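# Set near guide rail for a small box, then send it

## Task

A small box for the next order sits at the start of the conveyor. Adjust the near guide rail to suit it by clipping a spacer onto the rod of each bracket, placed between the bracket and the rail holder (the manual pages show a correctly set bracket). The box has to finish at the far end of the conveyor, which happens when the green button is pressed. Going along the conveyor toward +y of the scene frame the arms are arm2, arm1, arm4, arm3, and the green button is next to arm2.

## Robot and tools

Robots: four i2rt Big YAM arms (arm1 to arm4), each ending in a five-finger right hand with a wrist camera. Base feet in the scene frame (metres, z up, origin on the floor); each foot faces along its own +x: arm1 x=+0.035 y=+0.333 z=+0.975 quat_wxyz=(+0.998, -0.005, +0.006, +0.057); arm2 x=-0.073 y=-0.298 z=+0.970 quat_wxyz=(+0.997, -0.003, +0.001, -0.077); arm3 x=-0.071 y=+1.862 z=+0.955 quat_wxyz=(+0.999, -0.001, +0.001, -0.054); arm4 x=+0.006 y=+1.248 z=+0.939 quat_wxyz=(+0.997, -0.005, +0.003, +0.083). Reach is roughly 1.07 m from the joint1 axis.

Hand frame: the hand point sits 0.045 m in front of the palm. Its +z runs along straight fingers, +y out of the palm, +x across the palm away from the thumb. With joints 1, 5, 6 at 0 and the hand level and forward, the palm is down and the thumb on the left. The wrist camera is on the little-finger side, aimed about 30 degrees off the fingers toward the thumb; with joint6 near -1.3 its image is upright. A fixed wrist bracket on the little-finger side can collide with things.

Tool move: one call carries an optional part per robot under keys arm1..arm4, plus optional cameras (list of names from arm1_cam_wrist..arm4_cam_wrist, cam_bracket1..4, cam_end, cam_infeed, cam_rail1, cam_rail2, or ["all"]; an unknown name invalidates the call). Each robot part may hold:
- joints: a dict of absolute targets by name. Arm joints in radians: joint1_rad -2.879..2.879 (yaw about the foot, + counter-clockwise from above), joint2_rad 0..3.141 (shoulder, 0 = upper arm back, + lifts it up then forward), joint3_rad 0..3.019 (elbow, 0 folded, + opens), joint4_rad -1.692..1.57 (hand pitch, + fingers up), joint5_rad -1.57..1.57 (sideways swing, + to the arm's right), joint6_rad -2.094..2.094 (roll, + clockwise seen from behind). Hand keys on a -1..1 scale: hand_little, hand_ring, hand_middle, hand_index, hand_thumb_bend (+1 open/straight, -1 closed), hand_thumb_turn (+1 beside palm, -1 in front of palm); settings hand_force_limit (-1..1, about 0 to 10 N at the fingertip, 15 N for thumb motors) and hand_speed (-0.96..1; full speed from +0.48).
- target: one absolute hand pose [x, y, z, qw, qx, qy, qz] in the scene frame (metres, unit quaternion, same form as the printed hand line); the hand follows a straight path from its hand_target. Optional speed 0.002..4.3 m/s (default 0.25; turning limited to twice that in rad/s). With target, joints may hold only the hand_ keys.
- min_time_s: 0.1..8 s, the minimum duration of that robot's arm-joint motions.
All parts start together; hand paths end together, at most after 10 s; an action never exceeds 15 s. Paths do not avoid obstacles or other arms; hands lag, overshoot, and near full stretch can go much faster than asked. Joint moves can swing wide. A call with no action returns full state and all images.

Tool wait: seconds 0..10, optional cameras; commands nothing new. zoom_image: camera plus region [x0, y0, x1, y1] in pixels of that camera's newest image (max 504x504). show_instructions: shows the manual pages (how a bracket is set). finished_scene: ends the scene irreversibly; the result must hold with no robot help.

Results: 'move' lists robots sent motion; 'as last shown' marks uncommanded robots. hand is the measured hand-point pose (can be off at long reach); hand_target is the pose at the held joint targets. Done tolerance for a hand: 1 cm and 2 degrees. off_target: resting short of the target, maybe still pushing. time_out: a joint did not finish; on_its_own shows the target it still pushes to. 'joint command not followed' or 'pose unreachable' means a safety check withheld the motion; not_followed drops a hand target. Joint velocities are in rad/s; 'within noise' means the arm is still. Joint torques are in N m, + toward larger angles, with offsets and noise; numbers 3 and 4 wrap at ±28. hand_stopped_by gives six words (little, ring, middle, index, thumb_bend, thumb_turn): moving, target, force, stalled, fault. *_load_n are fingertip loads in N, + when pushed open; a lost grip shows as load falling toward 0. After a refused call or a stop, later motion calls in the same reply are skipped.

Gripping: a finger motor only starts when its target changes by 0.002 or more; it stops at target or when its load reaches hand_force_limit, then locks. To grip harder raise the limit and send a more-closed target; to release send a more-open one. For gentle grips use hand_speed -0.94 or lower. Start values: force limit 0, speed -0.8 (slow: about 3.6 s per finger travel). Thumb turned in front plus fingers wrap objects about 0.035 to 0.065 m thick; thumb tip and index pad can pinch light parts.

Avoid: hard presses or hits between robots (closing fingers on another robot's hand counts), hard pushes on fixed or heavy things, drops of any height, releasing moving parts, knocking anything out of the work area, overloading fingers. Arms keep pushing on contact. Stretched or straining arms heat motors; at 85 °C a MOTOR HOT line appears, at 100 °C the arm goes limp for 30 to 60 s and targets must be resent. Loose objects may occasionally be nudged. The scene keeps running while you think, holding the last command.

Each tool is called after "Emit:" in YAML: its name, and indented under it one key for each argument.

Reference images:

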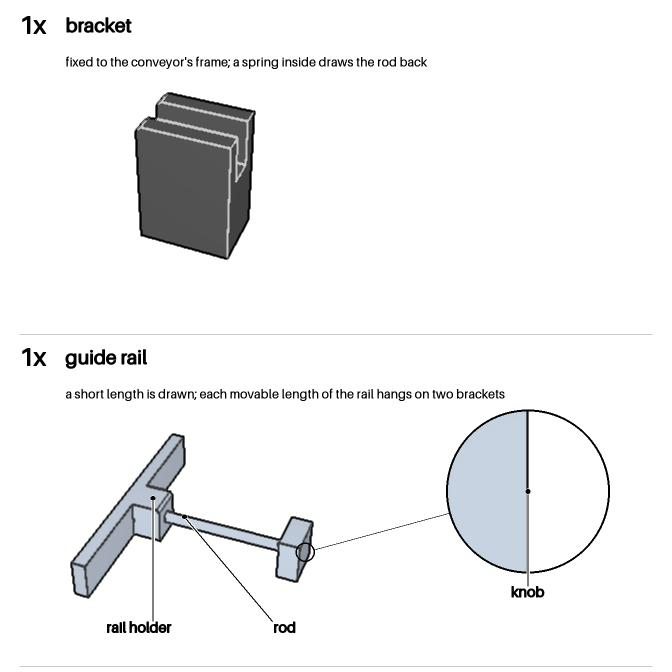

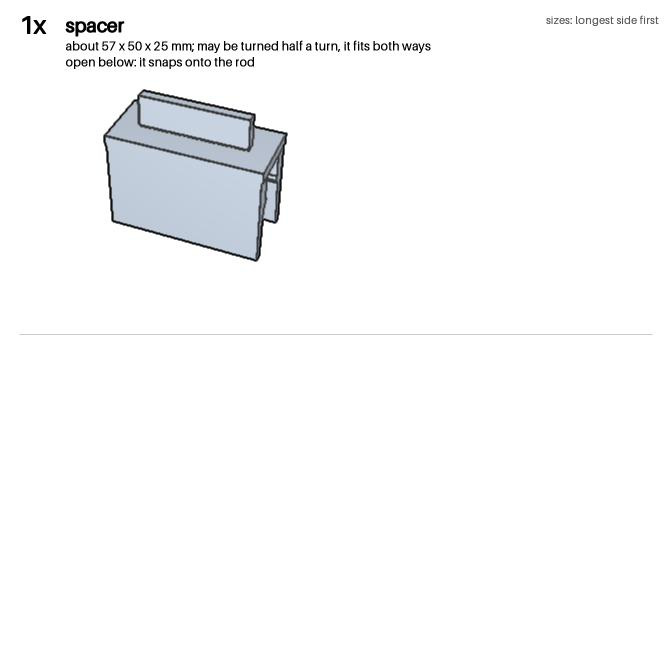

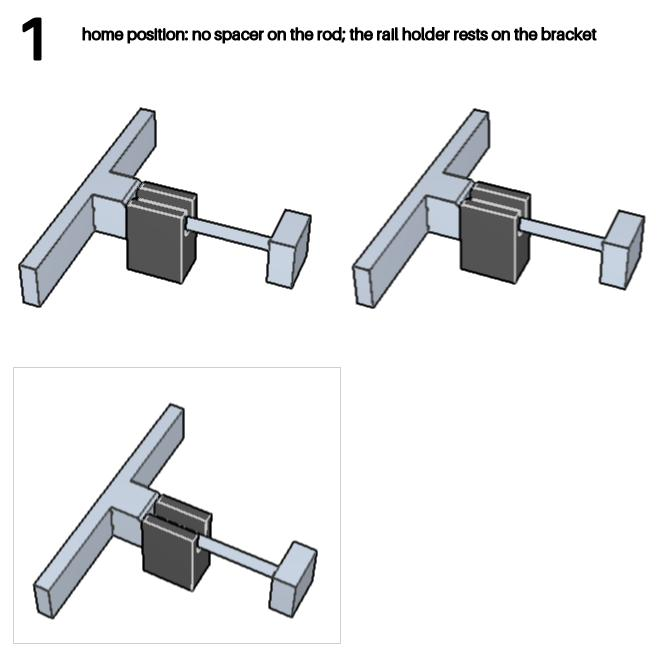

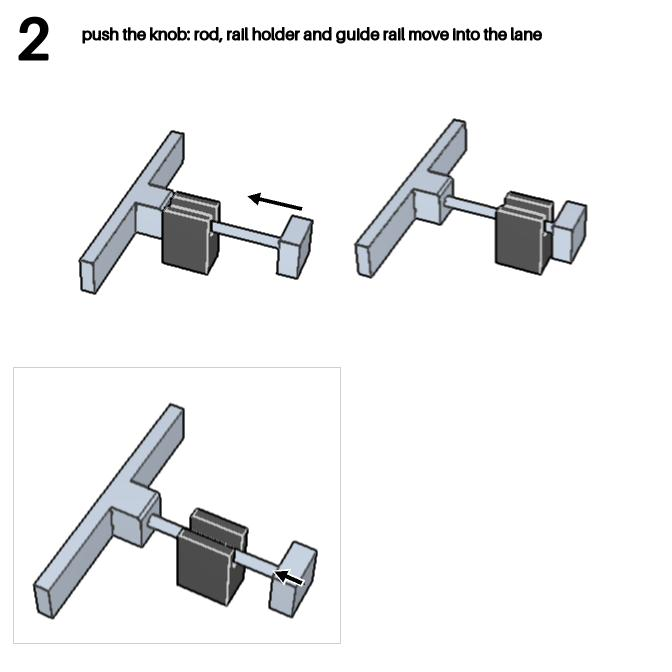

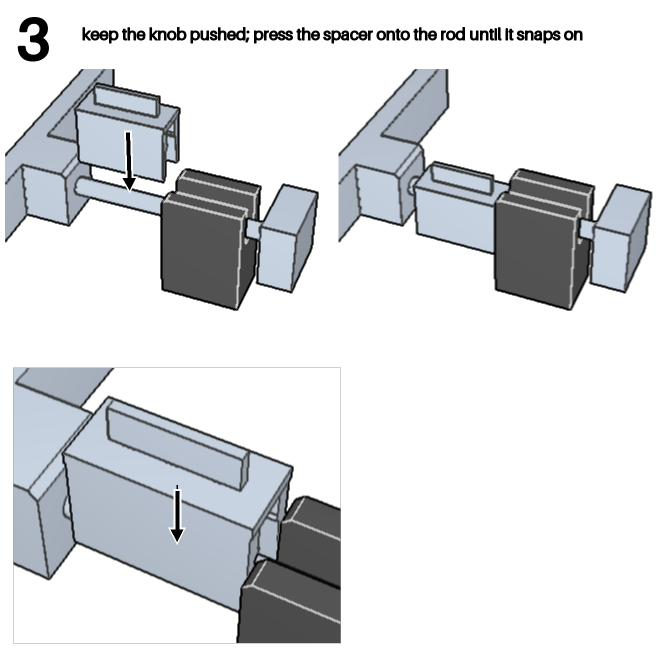

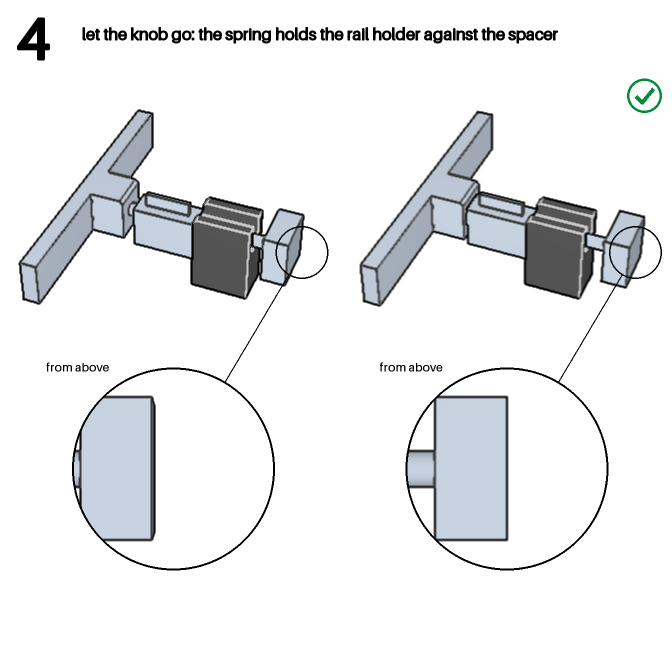

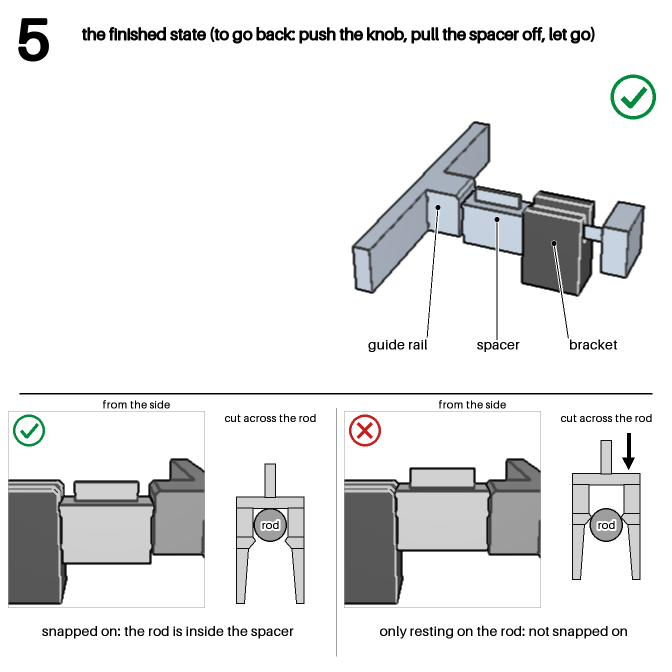

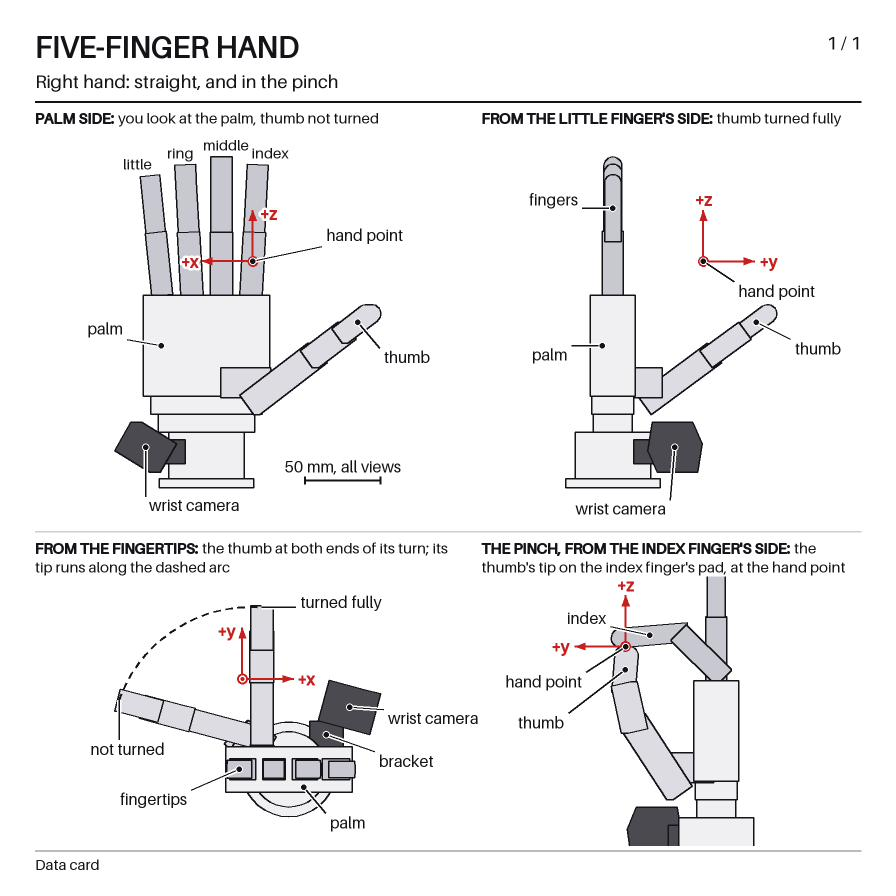

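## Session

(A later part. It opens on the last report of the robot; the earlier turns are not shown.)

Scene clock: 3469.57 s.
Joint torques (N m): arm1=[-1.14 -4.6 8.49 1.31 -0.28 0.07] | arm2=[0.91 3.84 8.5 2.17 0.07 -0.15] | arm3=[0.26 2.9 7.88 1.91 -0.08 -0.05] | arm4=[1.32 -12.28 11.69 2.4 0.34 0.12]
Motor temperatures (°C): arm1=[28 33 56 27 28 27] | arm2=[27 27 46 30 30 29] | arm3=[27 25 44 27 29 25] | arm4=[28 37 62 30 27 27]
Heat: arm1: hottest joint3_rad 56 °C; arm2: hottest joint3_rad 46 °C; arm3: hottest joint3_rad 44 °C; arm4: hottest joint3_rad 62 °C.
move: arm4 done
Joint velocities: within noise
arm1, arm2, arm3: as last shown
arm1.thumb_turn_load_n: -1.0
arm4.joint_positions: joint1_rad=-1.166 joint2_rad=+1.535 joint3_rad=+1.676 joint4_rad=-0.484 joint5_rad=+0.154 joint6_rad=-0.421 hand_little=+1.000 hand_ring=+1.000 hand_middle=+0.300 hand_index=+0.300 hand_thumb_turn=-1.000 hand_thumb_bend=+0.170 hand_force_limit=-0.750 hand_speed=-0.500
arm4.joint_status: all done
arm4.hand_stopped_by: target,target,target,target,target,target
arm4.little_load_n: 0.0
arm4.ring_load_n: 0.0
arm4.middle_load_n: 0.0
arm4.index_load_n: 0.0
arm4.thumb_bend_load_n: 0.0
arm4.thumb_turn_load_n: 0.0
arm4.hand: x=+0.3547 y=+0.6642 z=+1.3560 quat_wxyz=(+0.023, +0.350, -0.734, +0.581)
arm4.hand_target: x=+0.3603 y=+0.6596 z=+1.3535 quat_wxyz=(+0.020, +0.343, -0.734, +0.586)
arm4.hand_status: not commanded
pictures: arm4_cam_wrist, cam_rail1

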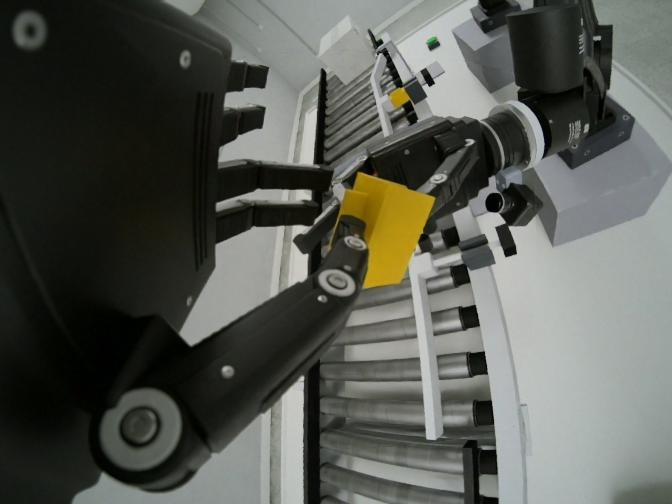

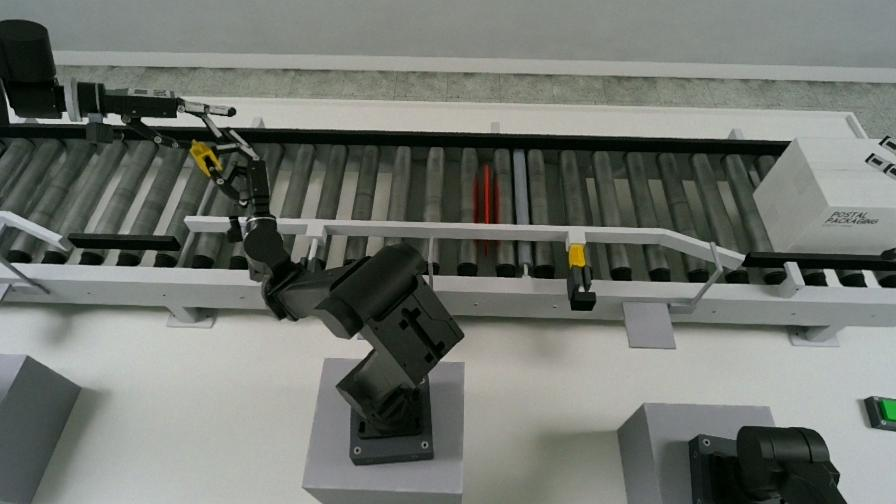

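Emit:
move:
  arm4: {"joints":{"joint1_rad":-1.143},"min_time_s":1}
  cameras: ["arm4_cam_wrist"]

Emit:
zoom_image:
  camera: "arm4_cam_wrist"
  region: [280, 120, 460, 280]

Scene clock: 3480.00 s.
Joint torques (N m): arm1=[-1.38 -4.84 8.55 1.46 -0.27 0.1] | arm2=[0.91 3.9 8.51 2.17 0.07 -0.14] | arm3=[0.26 2.9 7.88 1.91 -0.07 -0.05] | arm4=[2.14 -12.4 11.69 2.41 0.35 0.12]
Motor temperatures (°C): arm1=[28 33 56 27 28 27] | arm2=[27 27 46 30 30 29] | arm3=[27 25 44 27 29 25] | arm4=[28 37 59 30 27 27]
Heat: arm1: hottest joint3_rad 56 °C; arm2: hottest joint3_rad 46 °C; arm3: hottest joint3_rad 44 °C; arm4: hottest joint3_rad 59 °C.
move: arm4 done
Joint velocities: within noise
arm1, arm2, arm3: as last shown
arm1.thumb_bend_load_n: 5.0
arm4.joint_positions: joint1_rad=-1.163 joint2_rad=+1.535 joint3_rad=+1.676 joint4_rad=-0.484 joint5_rad=+0.154 joint6_rad=-0.421 hand_little=+1.000 hand_ring=+1.000 hand_middle=+0.300 hand_index=+0.300 hand_thumb_turn=-1.000 hand_thumb_bend=+0.170 hand_force_limit=-0.750 hand_speed=-0.500
arm4.joint_status: all done
arm4.hand_stopped_by: target,target,target,target,target,target
arm4.little_load_n: 0.0
arm4.ring_load_n: 0.0
arm4.middle_load_n: 0.0
arm4.index_load_n: 0.0
arm4.thumb_bend_load_n: 0.0
arm4.thumb_turn_load_n: 0.0
arm4.hand: x=+0.3565 y=+0.6653 z=+1.3559 quat_wxyz=(+0.023, +0.351, -0.734, +0.581)
arm4.hand_target: x=+0.3687 y=+0.6647 z=+1.3534 quat_wxyz=(+0.016, +0.349, -0.731, +0.586)
arm4.hand_status: not commanded

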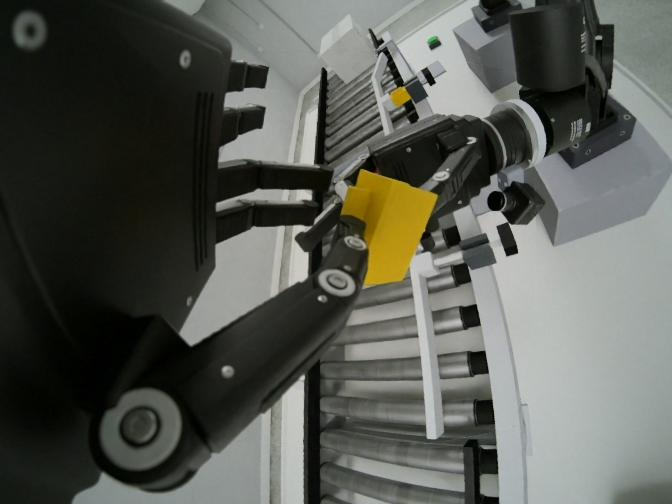

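Scaled by 2.800 from the camera's image (finer frame: 960x720).

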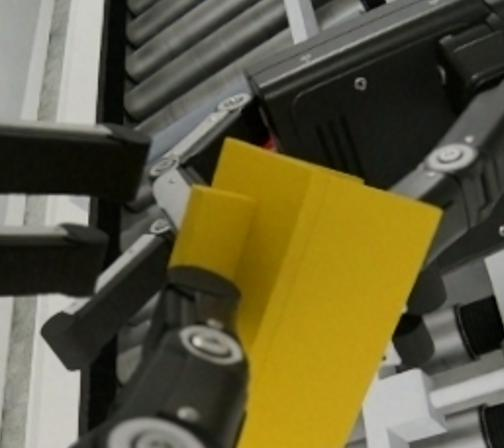

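Emit:
move:
  arm4: {"joints":{"joint3_rad":1.666},"min_time_s":1}
  cameras: ["arm4_cam_wrist"]

Emit:
zoom_image:
  camera: "arm4_cam_wrist"
  region: [280, 120, 460, 280]

Scene clock: 3485.07 s.
Joint torques (N m): arm1=[-1.2 -4.72 8.5 1.42 -0.28 0.08] | arm2=[0.97 3.84 8.5 2.14 0.07 -0.15] | arm3=[0.26 2.84 7.88 1.91 -0.08 -0.05] | arm4=[2.08 -12.28 11.64 2.37 0.33 0.11]
Motor temperatures (°C): arm1=[28 33 56 27 28 27] | arm2=[27 27 46 30 30 29] | arm3=[27 25 44 27 29 25] | arm4=[28 37 59 30 27 27]
Heat: arm1: hottest joint3_rad 56 °C; arm2: hottest joint3_rad 46 °C; arm3: hottest joint3_rad 44 °C; arm4: hottest joint3_rad 59 °C.
move: arm4 done
Joint velocities: within noise
arm1, arm2, arm3: as last shown
arm1.thumb_bend_load_n: 5.5
arm4.joint_positions: joint1_rad=-1.157 joint2_rad=+1.535 joint3_rad=+1.667 joint4_rad=-0.483 joint5_rad=+0.154 joint6_rad=-0.421 hand_little=+1.000 hand_ring=+1.000 hand_middle=+0.300 hand_index=+0.300 hand_thumb_turn=-1.000 hand_thumb_bend=+0.170 hand_force_limit=-0.750 hand_speed=-0.500
arm4.joint_status: all done
arm4.hand_stopped_by: target,target,target,target,target,target
arm4.little_load_n: 0.0
arm4.ring_load_n: 0.0
arm4.middle_load_n: 0.0
arm4.index_load_n: 0.0
arm4.thumb_bend_load_n: 0.0
arm4.thumb_turn_load_n: 0.0
arm4.hand: x=+0.3596 y=+0.6679 z=+1.3507 quat_wxyz=(+0.021, +0.355, -0.735, +0.578)
arm4.hand_target: x=+0.3712 y=+0.6673 z=+1.3477 quat_wxyz=(+0.015, +0.352, -0.733, +0.582)
arm4.hand_status: not commanded

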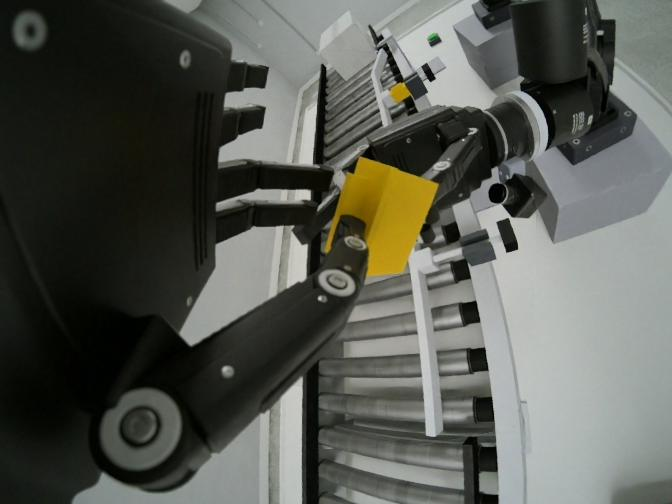

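Scaled by 2.800 from the camera's image (finer frame: 960x720).

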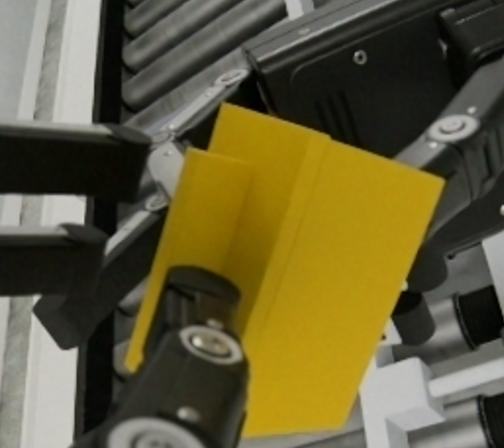

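Emit:
move:
  arm4: {"joints":{"hand_force_limit":-0.7,"hand_speed":-0.93,"hand_index":-0.08,"hand_middle":-0.05}}
  cameras: ["arm4_cam_wrist","cam_rail1"]

Emit:
zoom_image:
  camera: "arm4_cam_wrist"
  region: [280, 120, 460, 280]

Emit:
zoom_image:
  camera: "cam_rail1"
  region: [165, 125, 235, 185]

Scene clock: 3490.97 s.
Joint torques (N m): arm1=[-1.26 -4.19 8.5 1.42 -0.25 0.05] | arm2=[0.97 3.84 8.51 2.15 0.07 -0.15] | arm3=[0.26 2.84 7.88 1.91 -0.07 -0.06] | arm4=[1.96 -12.34 11.67 2.28 0.35 0.11]
Motor temperatures (°C): arm1=[28 33 56 27 28 27] | arm2=[27 27 46 30 30 29] | arm3=[27 25 44 27 29 25] | arm4=[28 37 59 30 27 27]
Heat: arm1: hottest joint3_rad 56 °C; arm2: hottest joint3_rad 46 °C; arm3: hottest joint3_rad 44 °C; arm4: hottest joint3_rad 59 °C.
move: arm4 done
Joint velocities: within noise
arm1, arm2, arm3: as last shown
arm1.joint_positions: joint1_rad=+0.774 joint2_rad=+1.194 joint3_rad=+0.329 joint4_rad=+1.268 joint5_rad=+0.580 joint6_rad=+1.607 hand_little=-0.950 hand_ring=-0.950 hand_middle=+0.500 hand_index=-0.291 hand_thumb_turn=-1.000 hand_thumb_bend=+0.301 hand_force_limit=+0.100 hand_speed=-0.900
arm1.thumb_turn_load_n: -1.5
arm1.hand: x=+0.3538 y=+0.6317 z=+1.3209 quat_wxyz=(-0.783, +0.004, -0.586, -0.212)
arm1.hand_target: x=+0.3602 y=+0.6327 z=+1.3371 quat_wxyz=(-0.790, -0.004, -0.575, -0.211)
arm3.thumb_turn_load_n: 0.5
arm4.joint_positions: joint1_rad=-1.155 joint2_rad=+1.533 joint3_rad=+1.667 joint4_rad=-0.481 joint5_rad=+0.154 joint6_rad=-0.421 hand_little=+1.000 hand_ring=+1.000 hand_middle=-0.050 hand_index=-0.080 hand_thumb_turn=-1.000 hand_thumb_bend=+0.170 hand_force_limit=-0.700 hand_speed=-0.930
arm4.joint_status: all done
arm4.hand_stopped_by: target,target,target,target,target,target
arm4.little_load_n: 0.0
arm4.ring_load_n: 0.0
arm4.middle_load_n: 0.5
arm4.index_load_n: 0.0
arm4.thumb_bend_load_n: 0.5
arm4.thumb_turn_load_n: 0.0
arm4.hand: x=+0.3604 y=+0.6686 z=+1.3520 quat_wxyz=(+0.021, +0.355, -0.734, +0.579)
arm4.hand_target: x=+0.3707 y=+0.6676 z=+1.3485 quat_wxyz=(+0.015, +0.352, -0.732, +0.583)
arm4.hand_status: not commanded

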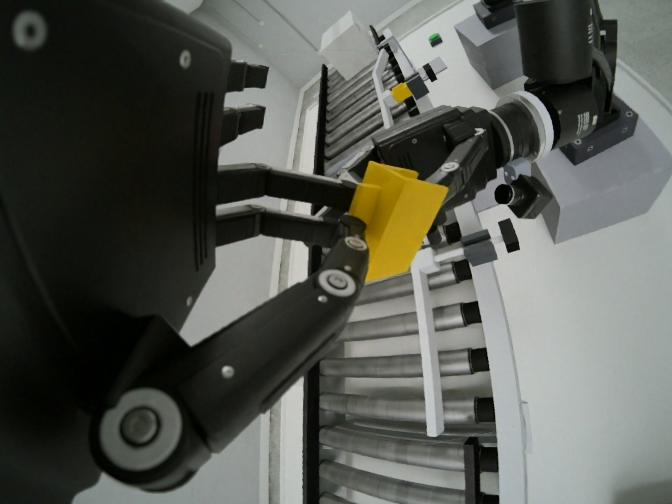

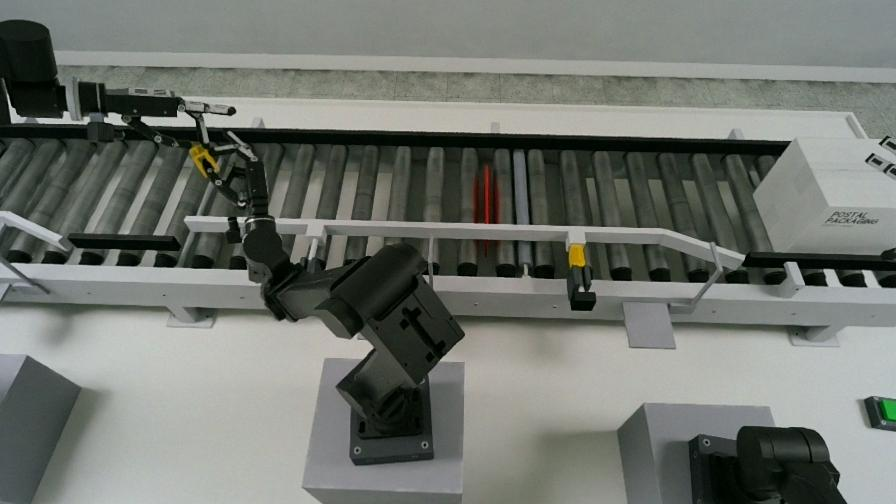

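Scaled by 2.800 from the camera's image (finer frame: 960x720).

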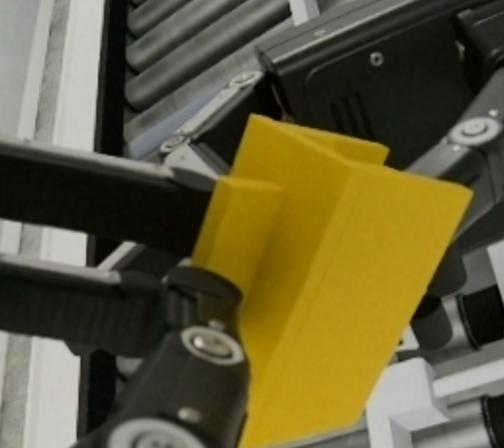

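Scaled by 7.200.

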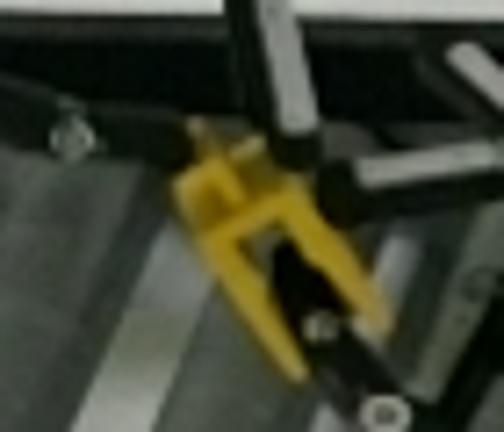

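Emit:
move:
  arm4: {"joints":{"hand_force_limit":-0.4,"hand_speed":-0.93,"hand_index":-0.15,"hand_middle":-0.11}}
  cameras: ["arm4_cam_wrist","cam_rail1"]

Emit:
zoom_image:
  camera: "arm4_cam_wrist"
  region: [280, 120, 460, 280]

Emit:
zoom_image:
  camera: "cam_rail1"
  region: [165, 125, 235, 185]

Scene clock: 3496.73 s.
Joint torques (N m): arm1=[-1.08 -4.66 8.46 1.36 -0.27 0.13] | arm2=[0.91 3.78 8.5 2.15 0.07 -0.15] | arm3=[0.21 2.84 7.87 1.91 -0.08 -0.05] | arm4=[1.79 -12.22 11.66 2.15 0.34 0.12]
Motor temperatures (°C): arm1=[28 33 56 27 28 27] | arm2=[27 27 46 30 30 29] | arm3=[27 25 44 27 29 25] | arm4=[28 37 59 30 27 27]
Heat: arm1: hottest joint3_rad 56 °C; arm2: hottest joint3_rad 46 °C; arm3: hottest joint3_rad 44 °C; arm4: hottest joint3_rad 59 °C.
move: arm4 done
Joint velocities: within noise
arm1, arm2, arm3: as last shown
arm1.joint_positions: joint1_rad=+0.774 joint2_rad=+1.194 joint3_rad=+0.329 joint4_rad=+1.268 joint5_rad=+0.580 joint6_rad=+1.605 hand_little=-0.950 hand_ring=-0.950 hand_middle=+0.500 hand_index=-0.291 hand_thumb_turn=-1.000 hand_thumb_bend=+0.301 hand_force_limit=+0.100 hand_speed=-0.900
arm1.index_load_n: 3.5
arm1.thumb_bend_load_n: 6.0
arm1.hand: x=+0.3538 y=+0.6318 z=+1.3208 quat_wxyz=(-0.783, +0.004, -0.586, -0.211)
arm2.index_load_n: -0.5
arm3.thumb_turn_load_n: 0.0
arm4.joint_positions: joint1_rad=-1.155 joint2_rad=+1.533 joint3_rad=+1.667 joint4_rad=-0.478 joint5_rad=+0.154 joint6_rad=-0.421 hand_little=+1.000 hand_ring=+1.000 hand_middle=-0.110 hand_index=-0.150 hand_thumb_turn=-1.000 hand_thumb_bend=+0.170 hand_force_limit=-0.400 hand_speed=-0.930
arm4.joint_status: all done
arm4.hand_stopped_by: target,target,target,target,target,target
arm4.little_load_n: 0.0
arm4.ring_load_n: 0.0
arm4.middle_load_n: 0.5
arm4.index_load_n: 0.0
arm4.thumb_bend_load_n: 0.0
arm4.thumb_turn_load_n: 0.0
arm4.hand: x=+0.3607 y=+0.6683 z=+1.3527 quat_wxyz=(+0.020, +0.354, -0.733, +0.580)
arm4.hand_target: x=+0.3703 y=+0.6674 z=+1.3484 quat_wxyz=(+0.016, +0.352, -0.733, +0.583)
arm4.hand_status: not commanded

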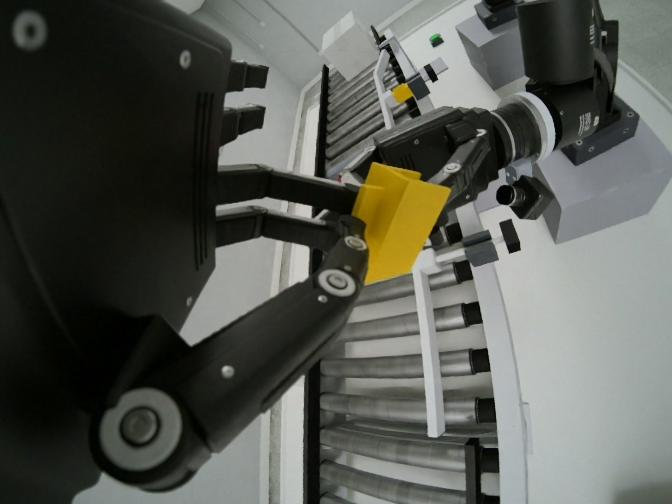

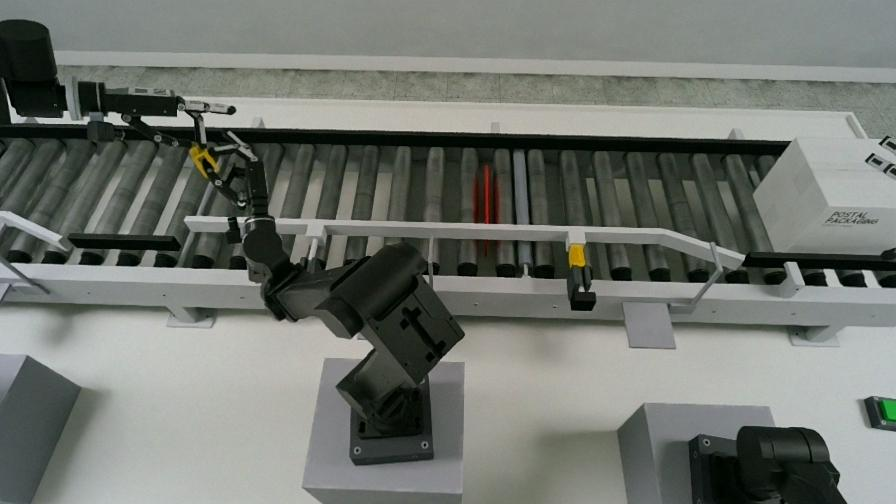

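Scaled by 2.800 from the camera's image (finer frame: 960x720).

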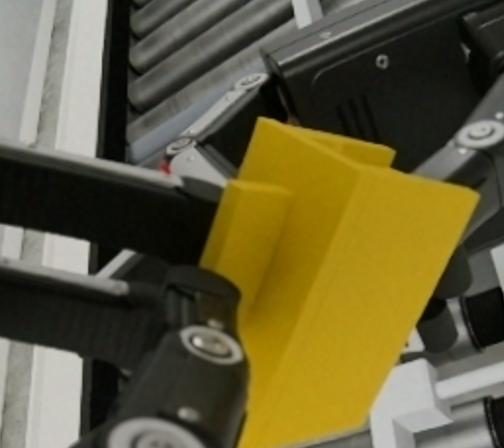

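Scaled by 7.200.

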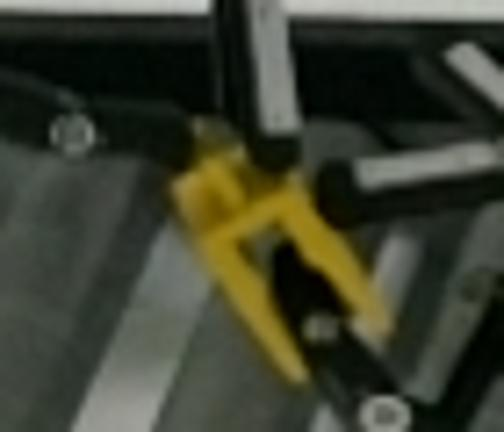

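Emit:
move:
  arm4: {"joints":{"hand_force_limit":-0.4,"hand_speed":-0.93,"hand_index":-0.25,"hand_middle":-0.12}}
  cameras: ["arm4_cam_wrist"]

Emit:
zoom_image:
  camera: "arm4_cam_wrist"
  region: [280, 120, 460, 280]

Scene clock: 3502.90 s.
Joint torques (N m): arm1=[-1.03 -4.25 8.61 1.43 -0.26 0.14] | arm2=[0.97 3.84 8.49 2.17 0.07 -0.15] | arm3=[0.21 2.84 7.88 1.91 -0.08 -0.05] | arm4=[2.02 -12.45 11.64 2.18 0.34 0.12]
Motor temperatures (°C): arm1=[28 33 56 27 28 27] | arm2=[27 27 46 30 30 29] | arm3=[27 25 44 27 29 25] | arm4=[28 37 59 30 27 27]
Heat: arm1: hottest joint3_rad 56 °C; arm2: hottest joint3_rad 46 °C; arm3: hottest joint3_rad 44 °C; arm4: hottest joint3_rad 59 °C.
move: arm4 done
Joint velocities: within noise
arm1, arm2, arm3: as last shown
arm1.index_load_n: 4.0
arm1.thumb_bend_load_n: 5.5
arm2.index_load_n: 0.0
arm3.middle_load_n: -0.5
arm4.joint_positions: joint1_rad=-1.155 joint2_rad=+1.533 joint3_rad=+1.667 joint4_rad=-0.478 joint5_rad=+0.154 joint6_rad=-0.421 hand_little=+1.000 hand_ring=+1.000 hand_middle=-0.120 hand_index=-0.249 hand_thumb_turn=-1.000 hand_thumb_bend=+0.170 hand_force_limit=-0.400 hand_speed=-0.930
arm4.joint_status: all done
arm4.hand_stopped_by: target,target,target,target,target,target
arm4.little_load_n: 0.0
arm4.ring_load_n: -0.5
arm4.middle_load_n: 0.0
arm4.index_load_n: 2.0
arm4.thumb_bend_load_n: 1.0
arm4.thumb_turn_load_n: 0.0
arm4.hand: x=+0.3607 y=+0.6683 z=+1.3527 quat_wxyz=(+0.020, +0.354, -0.733, +0.580)
arm4.hand_target: x=+0.3703 y=+0.6674 z=+1.3484 quat_wxyz=(+0.016, +0.352, -0.733, +0.583)
arm4.hand_status: not commanded

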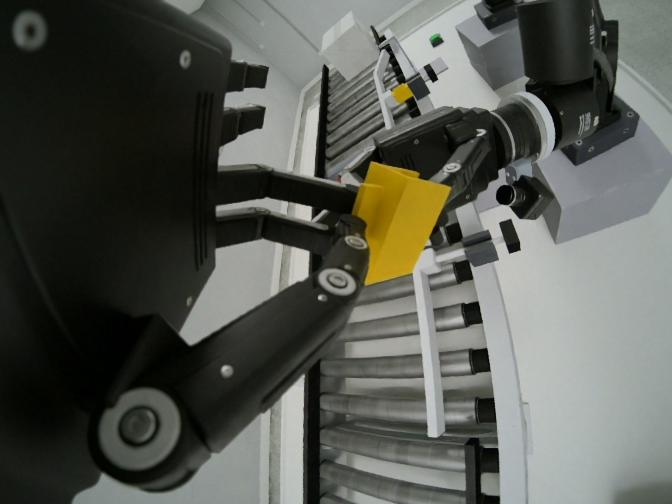

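Scaled by 2.800 from the camera's image (finer frame: 960x720).

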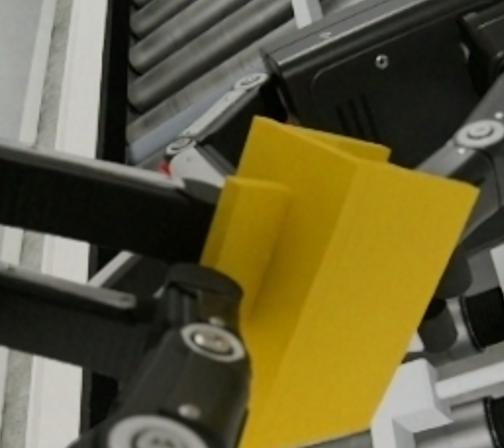

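Emit:
move:
  arm4: {"joints":{"hand_speed":-0.7,"hand_index":0.25,"hand_middle":0.25}}

Emit:
move:
  arm4: {"joints":{"joint3_rad":1.653},"min_time_s":1}
  cameras: ["arm4_cam_wrist","cam_rail1"]

Emit:
zoom_image:
  camera: "arm4_cam_wrist"
  region: [280, 120, 460, 280]

Emit:
zoom_image:
  camera: "cam_rail1"
  region: [165, 125, 235, 185]

Scene clock: 3510.17 s.
Joint torques (N m): arm1=[-1.14 -4.95 8.53 1.43 -0.28 0.15] | arm2=[0.91 3.78 8.5 2.17 0.06 -0.15] | arm3=[0.26 2.84 7.87 1.91 -0.08 -0.05] | arm4=[1.85 -12.51 11.63 2.18 0.33 0.12]
Motor temperatures (°C): arm1=[28 33 56 27 28 27] | arm2=[27 27 46 30 30 29] | arm3=[27 25 44 27 29 25] | arm4=[28 37 59 30 27 27]
Heat: arm1: hottest joint3_rad 56 °C; arm2: hottest joint3_rad 46 °C; arm3: hottest joint3_rad 44 °C; arm4: hottest joint3_rad 59 °C.
move: arm4 done
Joint velocities: within noise
arm1, arm2, arm3: as last shown
arm1.joint_positions: joint1_rad=+0.769 joint2_rad=+1.194 joint3_rad=+0.329 joint4_rad=+1.266 joint5_rad=+0.580 joint6_rad=+1.605 hand_little=-0.950 hand_ring=-0.950 hand_middle=+0.500 hand_index=-0.291 hand_thumb_turn=-1.000 hand_thumb_bend=+0.301 hand_force_limit=+0.100 hand_speed=-0.900
arm1.thumb_bend_load_n: 5.0
arm1.thumb_turn_load_n: -1.0
arm1.hand: x=+0.3553 y=+0.6305 z=+1.3204 quat_wxyz=(-0.783, +0.003, -0.586, -0.209)
arm1.hand_target: x=+0.3617 y=+0.6314 z=+1.3369 quat_wxyz=(-0.790, -0.005, -0.576, -0.209)
arm2.thumb_turn_load_n: 0.5
arm3.middle_load_n: 0.0
arm4.joint_positions: joint1_rad=-1.155 joint2_rad=+1.535 joint3_rad=+1.667 joint4_rad=-0.478 joint5_rad=+0.154 joint6_rad=-0.421 hand_little=+1.000 hand_ring=+1.000 hand_middle=+0.250 hand_index=+0.250 hand_thumb_turn=-1.000 hand_thumb_bend=+0.170 hand_force_limit=-0.400 hand_speed=-0.700
arm4.joint_status: all done
arm4.hand_stopped_by: target,target,target,target,target,target
arm4.little_load_n: 0.0
arm4.ring_load_n: 0.0
arm4.middle_load_n: 0.0
arm4.index_load_n: 0.0
arm4.thumb_bend_load_n: 0.0
arm4.thumb_turn_load_n: 0.0
arm4.hand: x=+0.3609 y=+0.6679 z=+1.3517 quat_wxyz=(+0.020, +0.355, -0.733, +0.580)
arm4.hand_target: x=+0.3705 y=+0.6671 z=+1.3476 quat_wxyz=(+0.016, +0.352, -0.733, +0.582)
arm4.hand_status: not commanded
pictures: none

Scene clock: 3511.47 s.
Joint torques (N m): arm1=[-1.79 -4.72 8.54 1.36 -0.25 0.1] | arm2=[0.91 3.72 8.5 2.17 0.07 -0.15] | arm3=[0.21 2.84 7.87 1.91 -0.08 -0.05] | arm4=[1.96 -12.45 11.51 2.15 0.33 0.12]
Motor temperatures (°C): arm1=[28 33 56 27 28 27] | arm2=[27 27 46 30 30 29] | arm3=[27 25 44 27 29 25] | arm4=[28 37 59 30 27 27]
Heat: arm1: hottest joint3_rad 56 °C; arm2: hottest joint3_rad 46 °C; arm3: hottest joint3_rad 44 °C; arm4: hottest joint3_rad 59 °C.
move: arm4 done
Joint velocities: within noise
arm1.joint_positions: joint1_rad=+0.769 joint2_rad=+1.194 joint3_rad=+0.329 joint4_rad=+1.266 joint5_rad=+0.580 joint6_rad=+1.605 hand_little=-0.950 hand_ring=-0.950 hand_middle=+0.500 hand_index=-0.291 hand_thumb_turn=-1.000 hand_thumb_bend=+0.301 hand_force_limit=+0.100 hand_speed=-0.900
arm1.joint_status: not commanded
arm1.hand_stopped_by: target,target,target,force,target,target
arm1.little_load_n: 0.0
arm1.ring_load_n: 0.0
arm1.middle_load_n: 0.0
arm1.index_load_n: 4.0
arm1.thumb_bend_load_n: 5.5
arm1.thumb_turn_load_n: -1.0
arm1.hand: x=+0.3553 y=+0.6305 z=+1.3204 quat_wxyz=(-0.783, +0.003, -0.586, -0.209)
arm1.hand_target: x=+0.3617 y=+0.6314 z=+1.3369 quat_wxyz=(-0.790, -0.005, -0.576, -0.209)
arm1.hand_status: not commanded
arm2.joint_positions: joint1_rad=+0.146 joint2_rad=+0.560 joint3_rad=+1.336 joint4_rad=-1.211 joint5_rad=+0.058 joint6_rad=-1.149 hand_little=+1.000 hand_ring=+1.000 hand_middle=+1.000 hand_index=+1.000 hand_thumb_turn=+1.000 hand_thumb_bend=+1.000 hand_force_limit=+0.000 hand_speed=-0.800
arm2.joint_status: not commanded
arm2.hand_stopped_by: target,target,target,target,target,target
arm2.little_load_n: 0.0
arm2.ring_load_n: 0.0
arm2.middle_load_n: -0.5
arm2.index_load_n: 0.0
arm2.thumb_bend_load_n: 0.0
arm2.thumb_turn_load_n: 0.0
arm2.hand: x=+0.1562 y=-0.3514 z=+1.4671 quat_wxyz=(-0.084, +0.821, -0.194, +0.530)
arm2.hand_target: x=+0.1552 y=-0.3513 z=+1.4789 quat_wxyz=(-0.086, +0.814, -0.192, +0.541)
arm2.hand_status: not commanded
arm3.joint_positions: joint1_rad=-0.183 joint2_rad=+0.625 joint3_rad=+1.366 joint4_rad=-1.295 joint5_rad=-0.032 joint6_rad=-1.281 hand_little=+1.000 hand_ring=+1.000 hand_middle=+1.000 hand_index=+1.000 hand_thumb_turn=+1.000 hand_thumb_bend=+1.000 hand_force_limit=+0.000 hand_speed=-0.800
arm3.joint_status: not commanded
arm3.hand_stopped_by: target,target,target,target,target,target
arm3.little_load_n: 0.0
arm3.ring_load_n: 0.0
arm3.middle_load_n: 0.0
arm3.index_load_n: 0.0
arm3.thumb_bend_load_n: 0.0
arm3.thumb_turn_load_n: 0.0
arm3.hand: x=+0.1496 y=+1.7528 z=+1.4379 quat_wxyz=(-0.013, +0.840, -0.242, +0.485)
arm3.hand_target: x=+0.1488 y=+1.7531 z=+1.4458 quat_wxyz=(-0.013, +0.836, -0.241, +0.494)
arm3.hand_status: not commanded
arm4.joint_positions: joint1_rad=-1.155 joint2_rad=+1.535 joint3_rad=+1.656 joint4_rad=-0.478 joint5_rad=+0.154 joint6_rad=-0.421 hand_little=+1.000 hand_ring=+1.000 hand_middle=+0.250 hand_index=+0.250 hand_thumb_turn=-1.000 hand_thumb_bend=+0.170 hand_force_limit=-0.400 hand_speed=-0.700
arm4.joint_status: all done
arm4.hand_stopped_by: target,target,target,target,target,target
arm4.little_load_n: 0.0
arm4.ring_load_n: 0.0
arm4.middle_load_n: 0.0
arm4.index_load_n: 0.0
arm4.thumb_bend_load_n: 0.0
arm4.thumb_turn_load_n: 0.0
arm4.hand: x=+0.3603 y=+0.6688 z=+1.3452 quat_wxyz=(+0.021, +0.356, -0.736, +0.575)
arm4.hand_target: x=+0.3697 y=+0.6681 z=+1.3402 quat_wxyz=(+0.016, +0.354, -0.736, +0.577)
arm4.hand_status: not commanded

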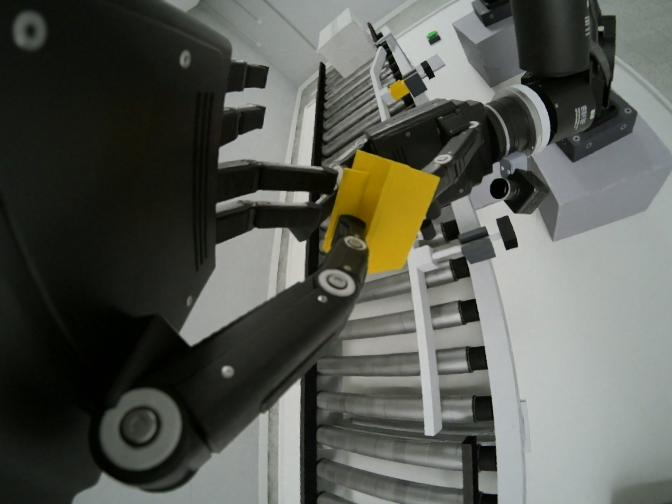

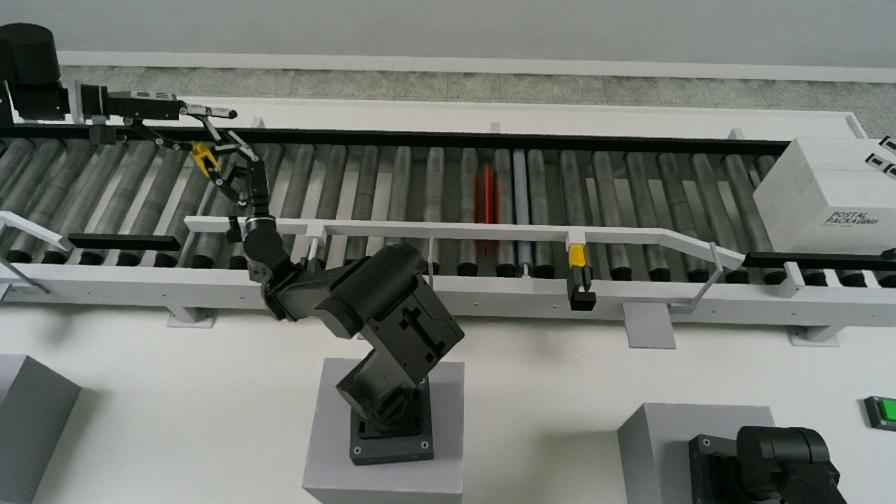

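Scaled by 2.800 from the camera's image (finer frame: 960x720).

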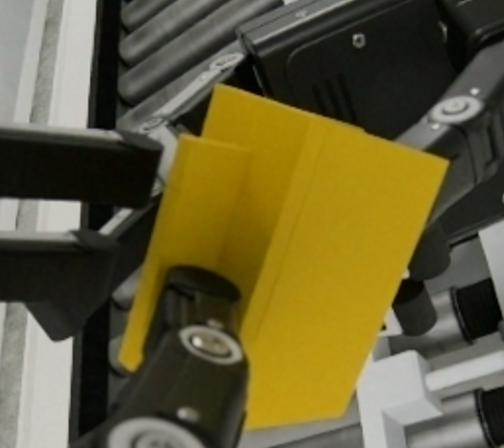

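Scaled by 7.200.

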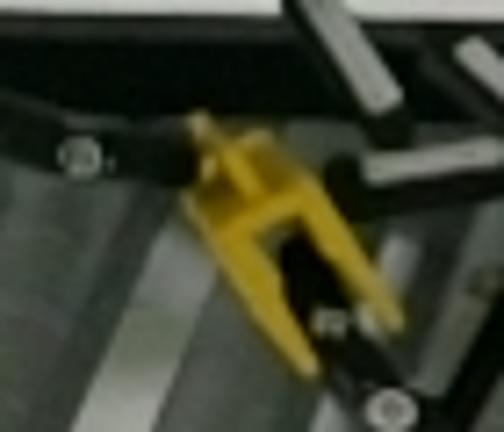

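Emit:
move:
  arm4: {"joints":{"hand_force_limit":-0.5,"hand_speed":-0.9,"hand_index":-0.07,"hand_middle":0.05}}
  cameras: ["arm4_cam_wrist"]

Emit:
zoom_image:
  camera: "arm4_cam_wrist"
  region: [280, 120, 460, 280]

Scene clock: 3517.83 s.
Joint torques (N m): arm1=[-1.49 -4.66 8.47 1.57 -0.27 0.14] | arm2=[0.97 3.84 8.51 2.15 0.07 -0.15] | arm3=[0.26 2.84 7.88 1.91 -0.08 -0.05] | arm4=[1.79 -12.34 11.52 1.95 0.32 0.12]
Motor temperatures (°C): arm1=[28 33 56 27 28 27] | arm2=[27 27 46 30 30 29] | arm3=[27 25 44 27 29 25] | arm4=[28 37 59 30 27 27]
Heat: arm1: hottest joint3_rad 56 °C; arm2: hottest joint3_rad 46 °C; arm3: hottest joint3_rad 44 °C; arm4: hottest joint3_rad 59 °C.
move: arm4 done
Joint velocities: within noise
arm1, arm2, arm3: as last shown
arm1.joint_positions: joint1_rad=+0.777 joint2_rad=+1.194 joint3_rad=+0.329 joint4_rad=+1.265 joint5_rad=+0.579 joint6_rad=+1.604 hand_little=-0.950 hand_ring=-0.950 hand_middle=+0.500 hand_index=-0.291 hand_thumb_turn=-1.000 hand_thumb_bend=+0.301 hand_force_limit=+0.100 hand_speed=-0.900
arm1.index_load_n: 2.5
arm1.thumb_bend_load_n: 7.5
arm1.hand: x=+0.3530 y=+0.6334 z=+1.3200 quat_wxyz=(-0.782, +0.007, -0.586, -0.211)
arm1.hand_target: x=+0.3593 y=+0.6340 z=+1.3369 quat_wxyz=(-0.790, -0.002, -0.576, -0.212)
arm2.middle_load_n: 0.0
arm3.middle_load_n: -0.5
arm4.joint_positions: joint1_rad=-1.154 joint2_rad=+1.535 joint3_rad=+1.656 joint4_rad=-0.472 joint5_rad=+0.154 joint6_rad=-0.421 hand_little=+1.000 hand_ring=+1.000 hand_middle=+0.051 hand_index=-0.070 hand_thumb_turn=-1.000 hand_thumb_bend=+0.170 hand_force_limit=-0.500 hand_speed=-0.900
arm4.joint_status: all done
arm4.hand_stopped_by: target,target,target,target,target,target
arm4.little_load_n: 0.0
arm4.ring_load_n: 0.0
arm4.middle_load_n: 2.0
arm4.index_load_n: 0.0
arm4.thumb_bend_load_n: 1.5
arm4.thumb_turn_load_n: -0.5
arm4.hand: x=+0.3617 y=+0.6685 z=+1.3466 quat_wxyz=(+0.020, +0.356, -0.734, +0.578)
arm4.hand_target: x=+0.3699 y=+0.6681 z=+1.3404 quat_wxyz=(+0.016, +0.354, -0.736, +0.577)
arm4.hand_status: not commanded

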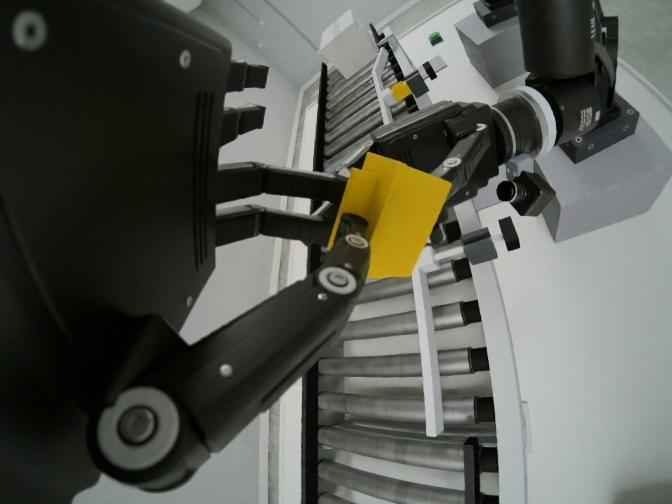

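Scaled by 2.800 from the camera's image (finer frame: 960x720).

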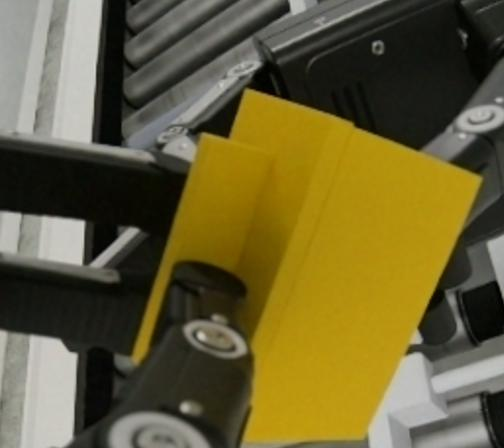

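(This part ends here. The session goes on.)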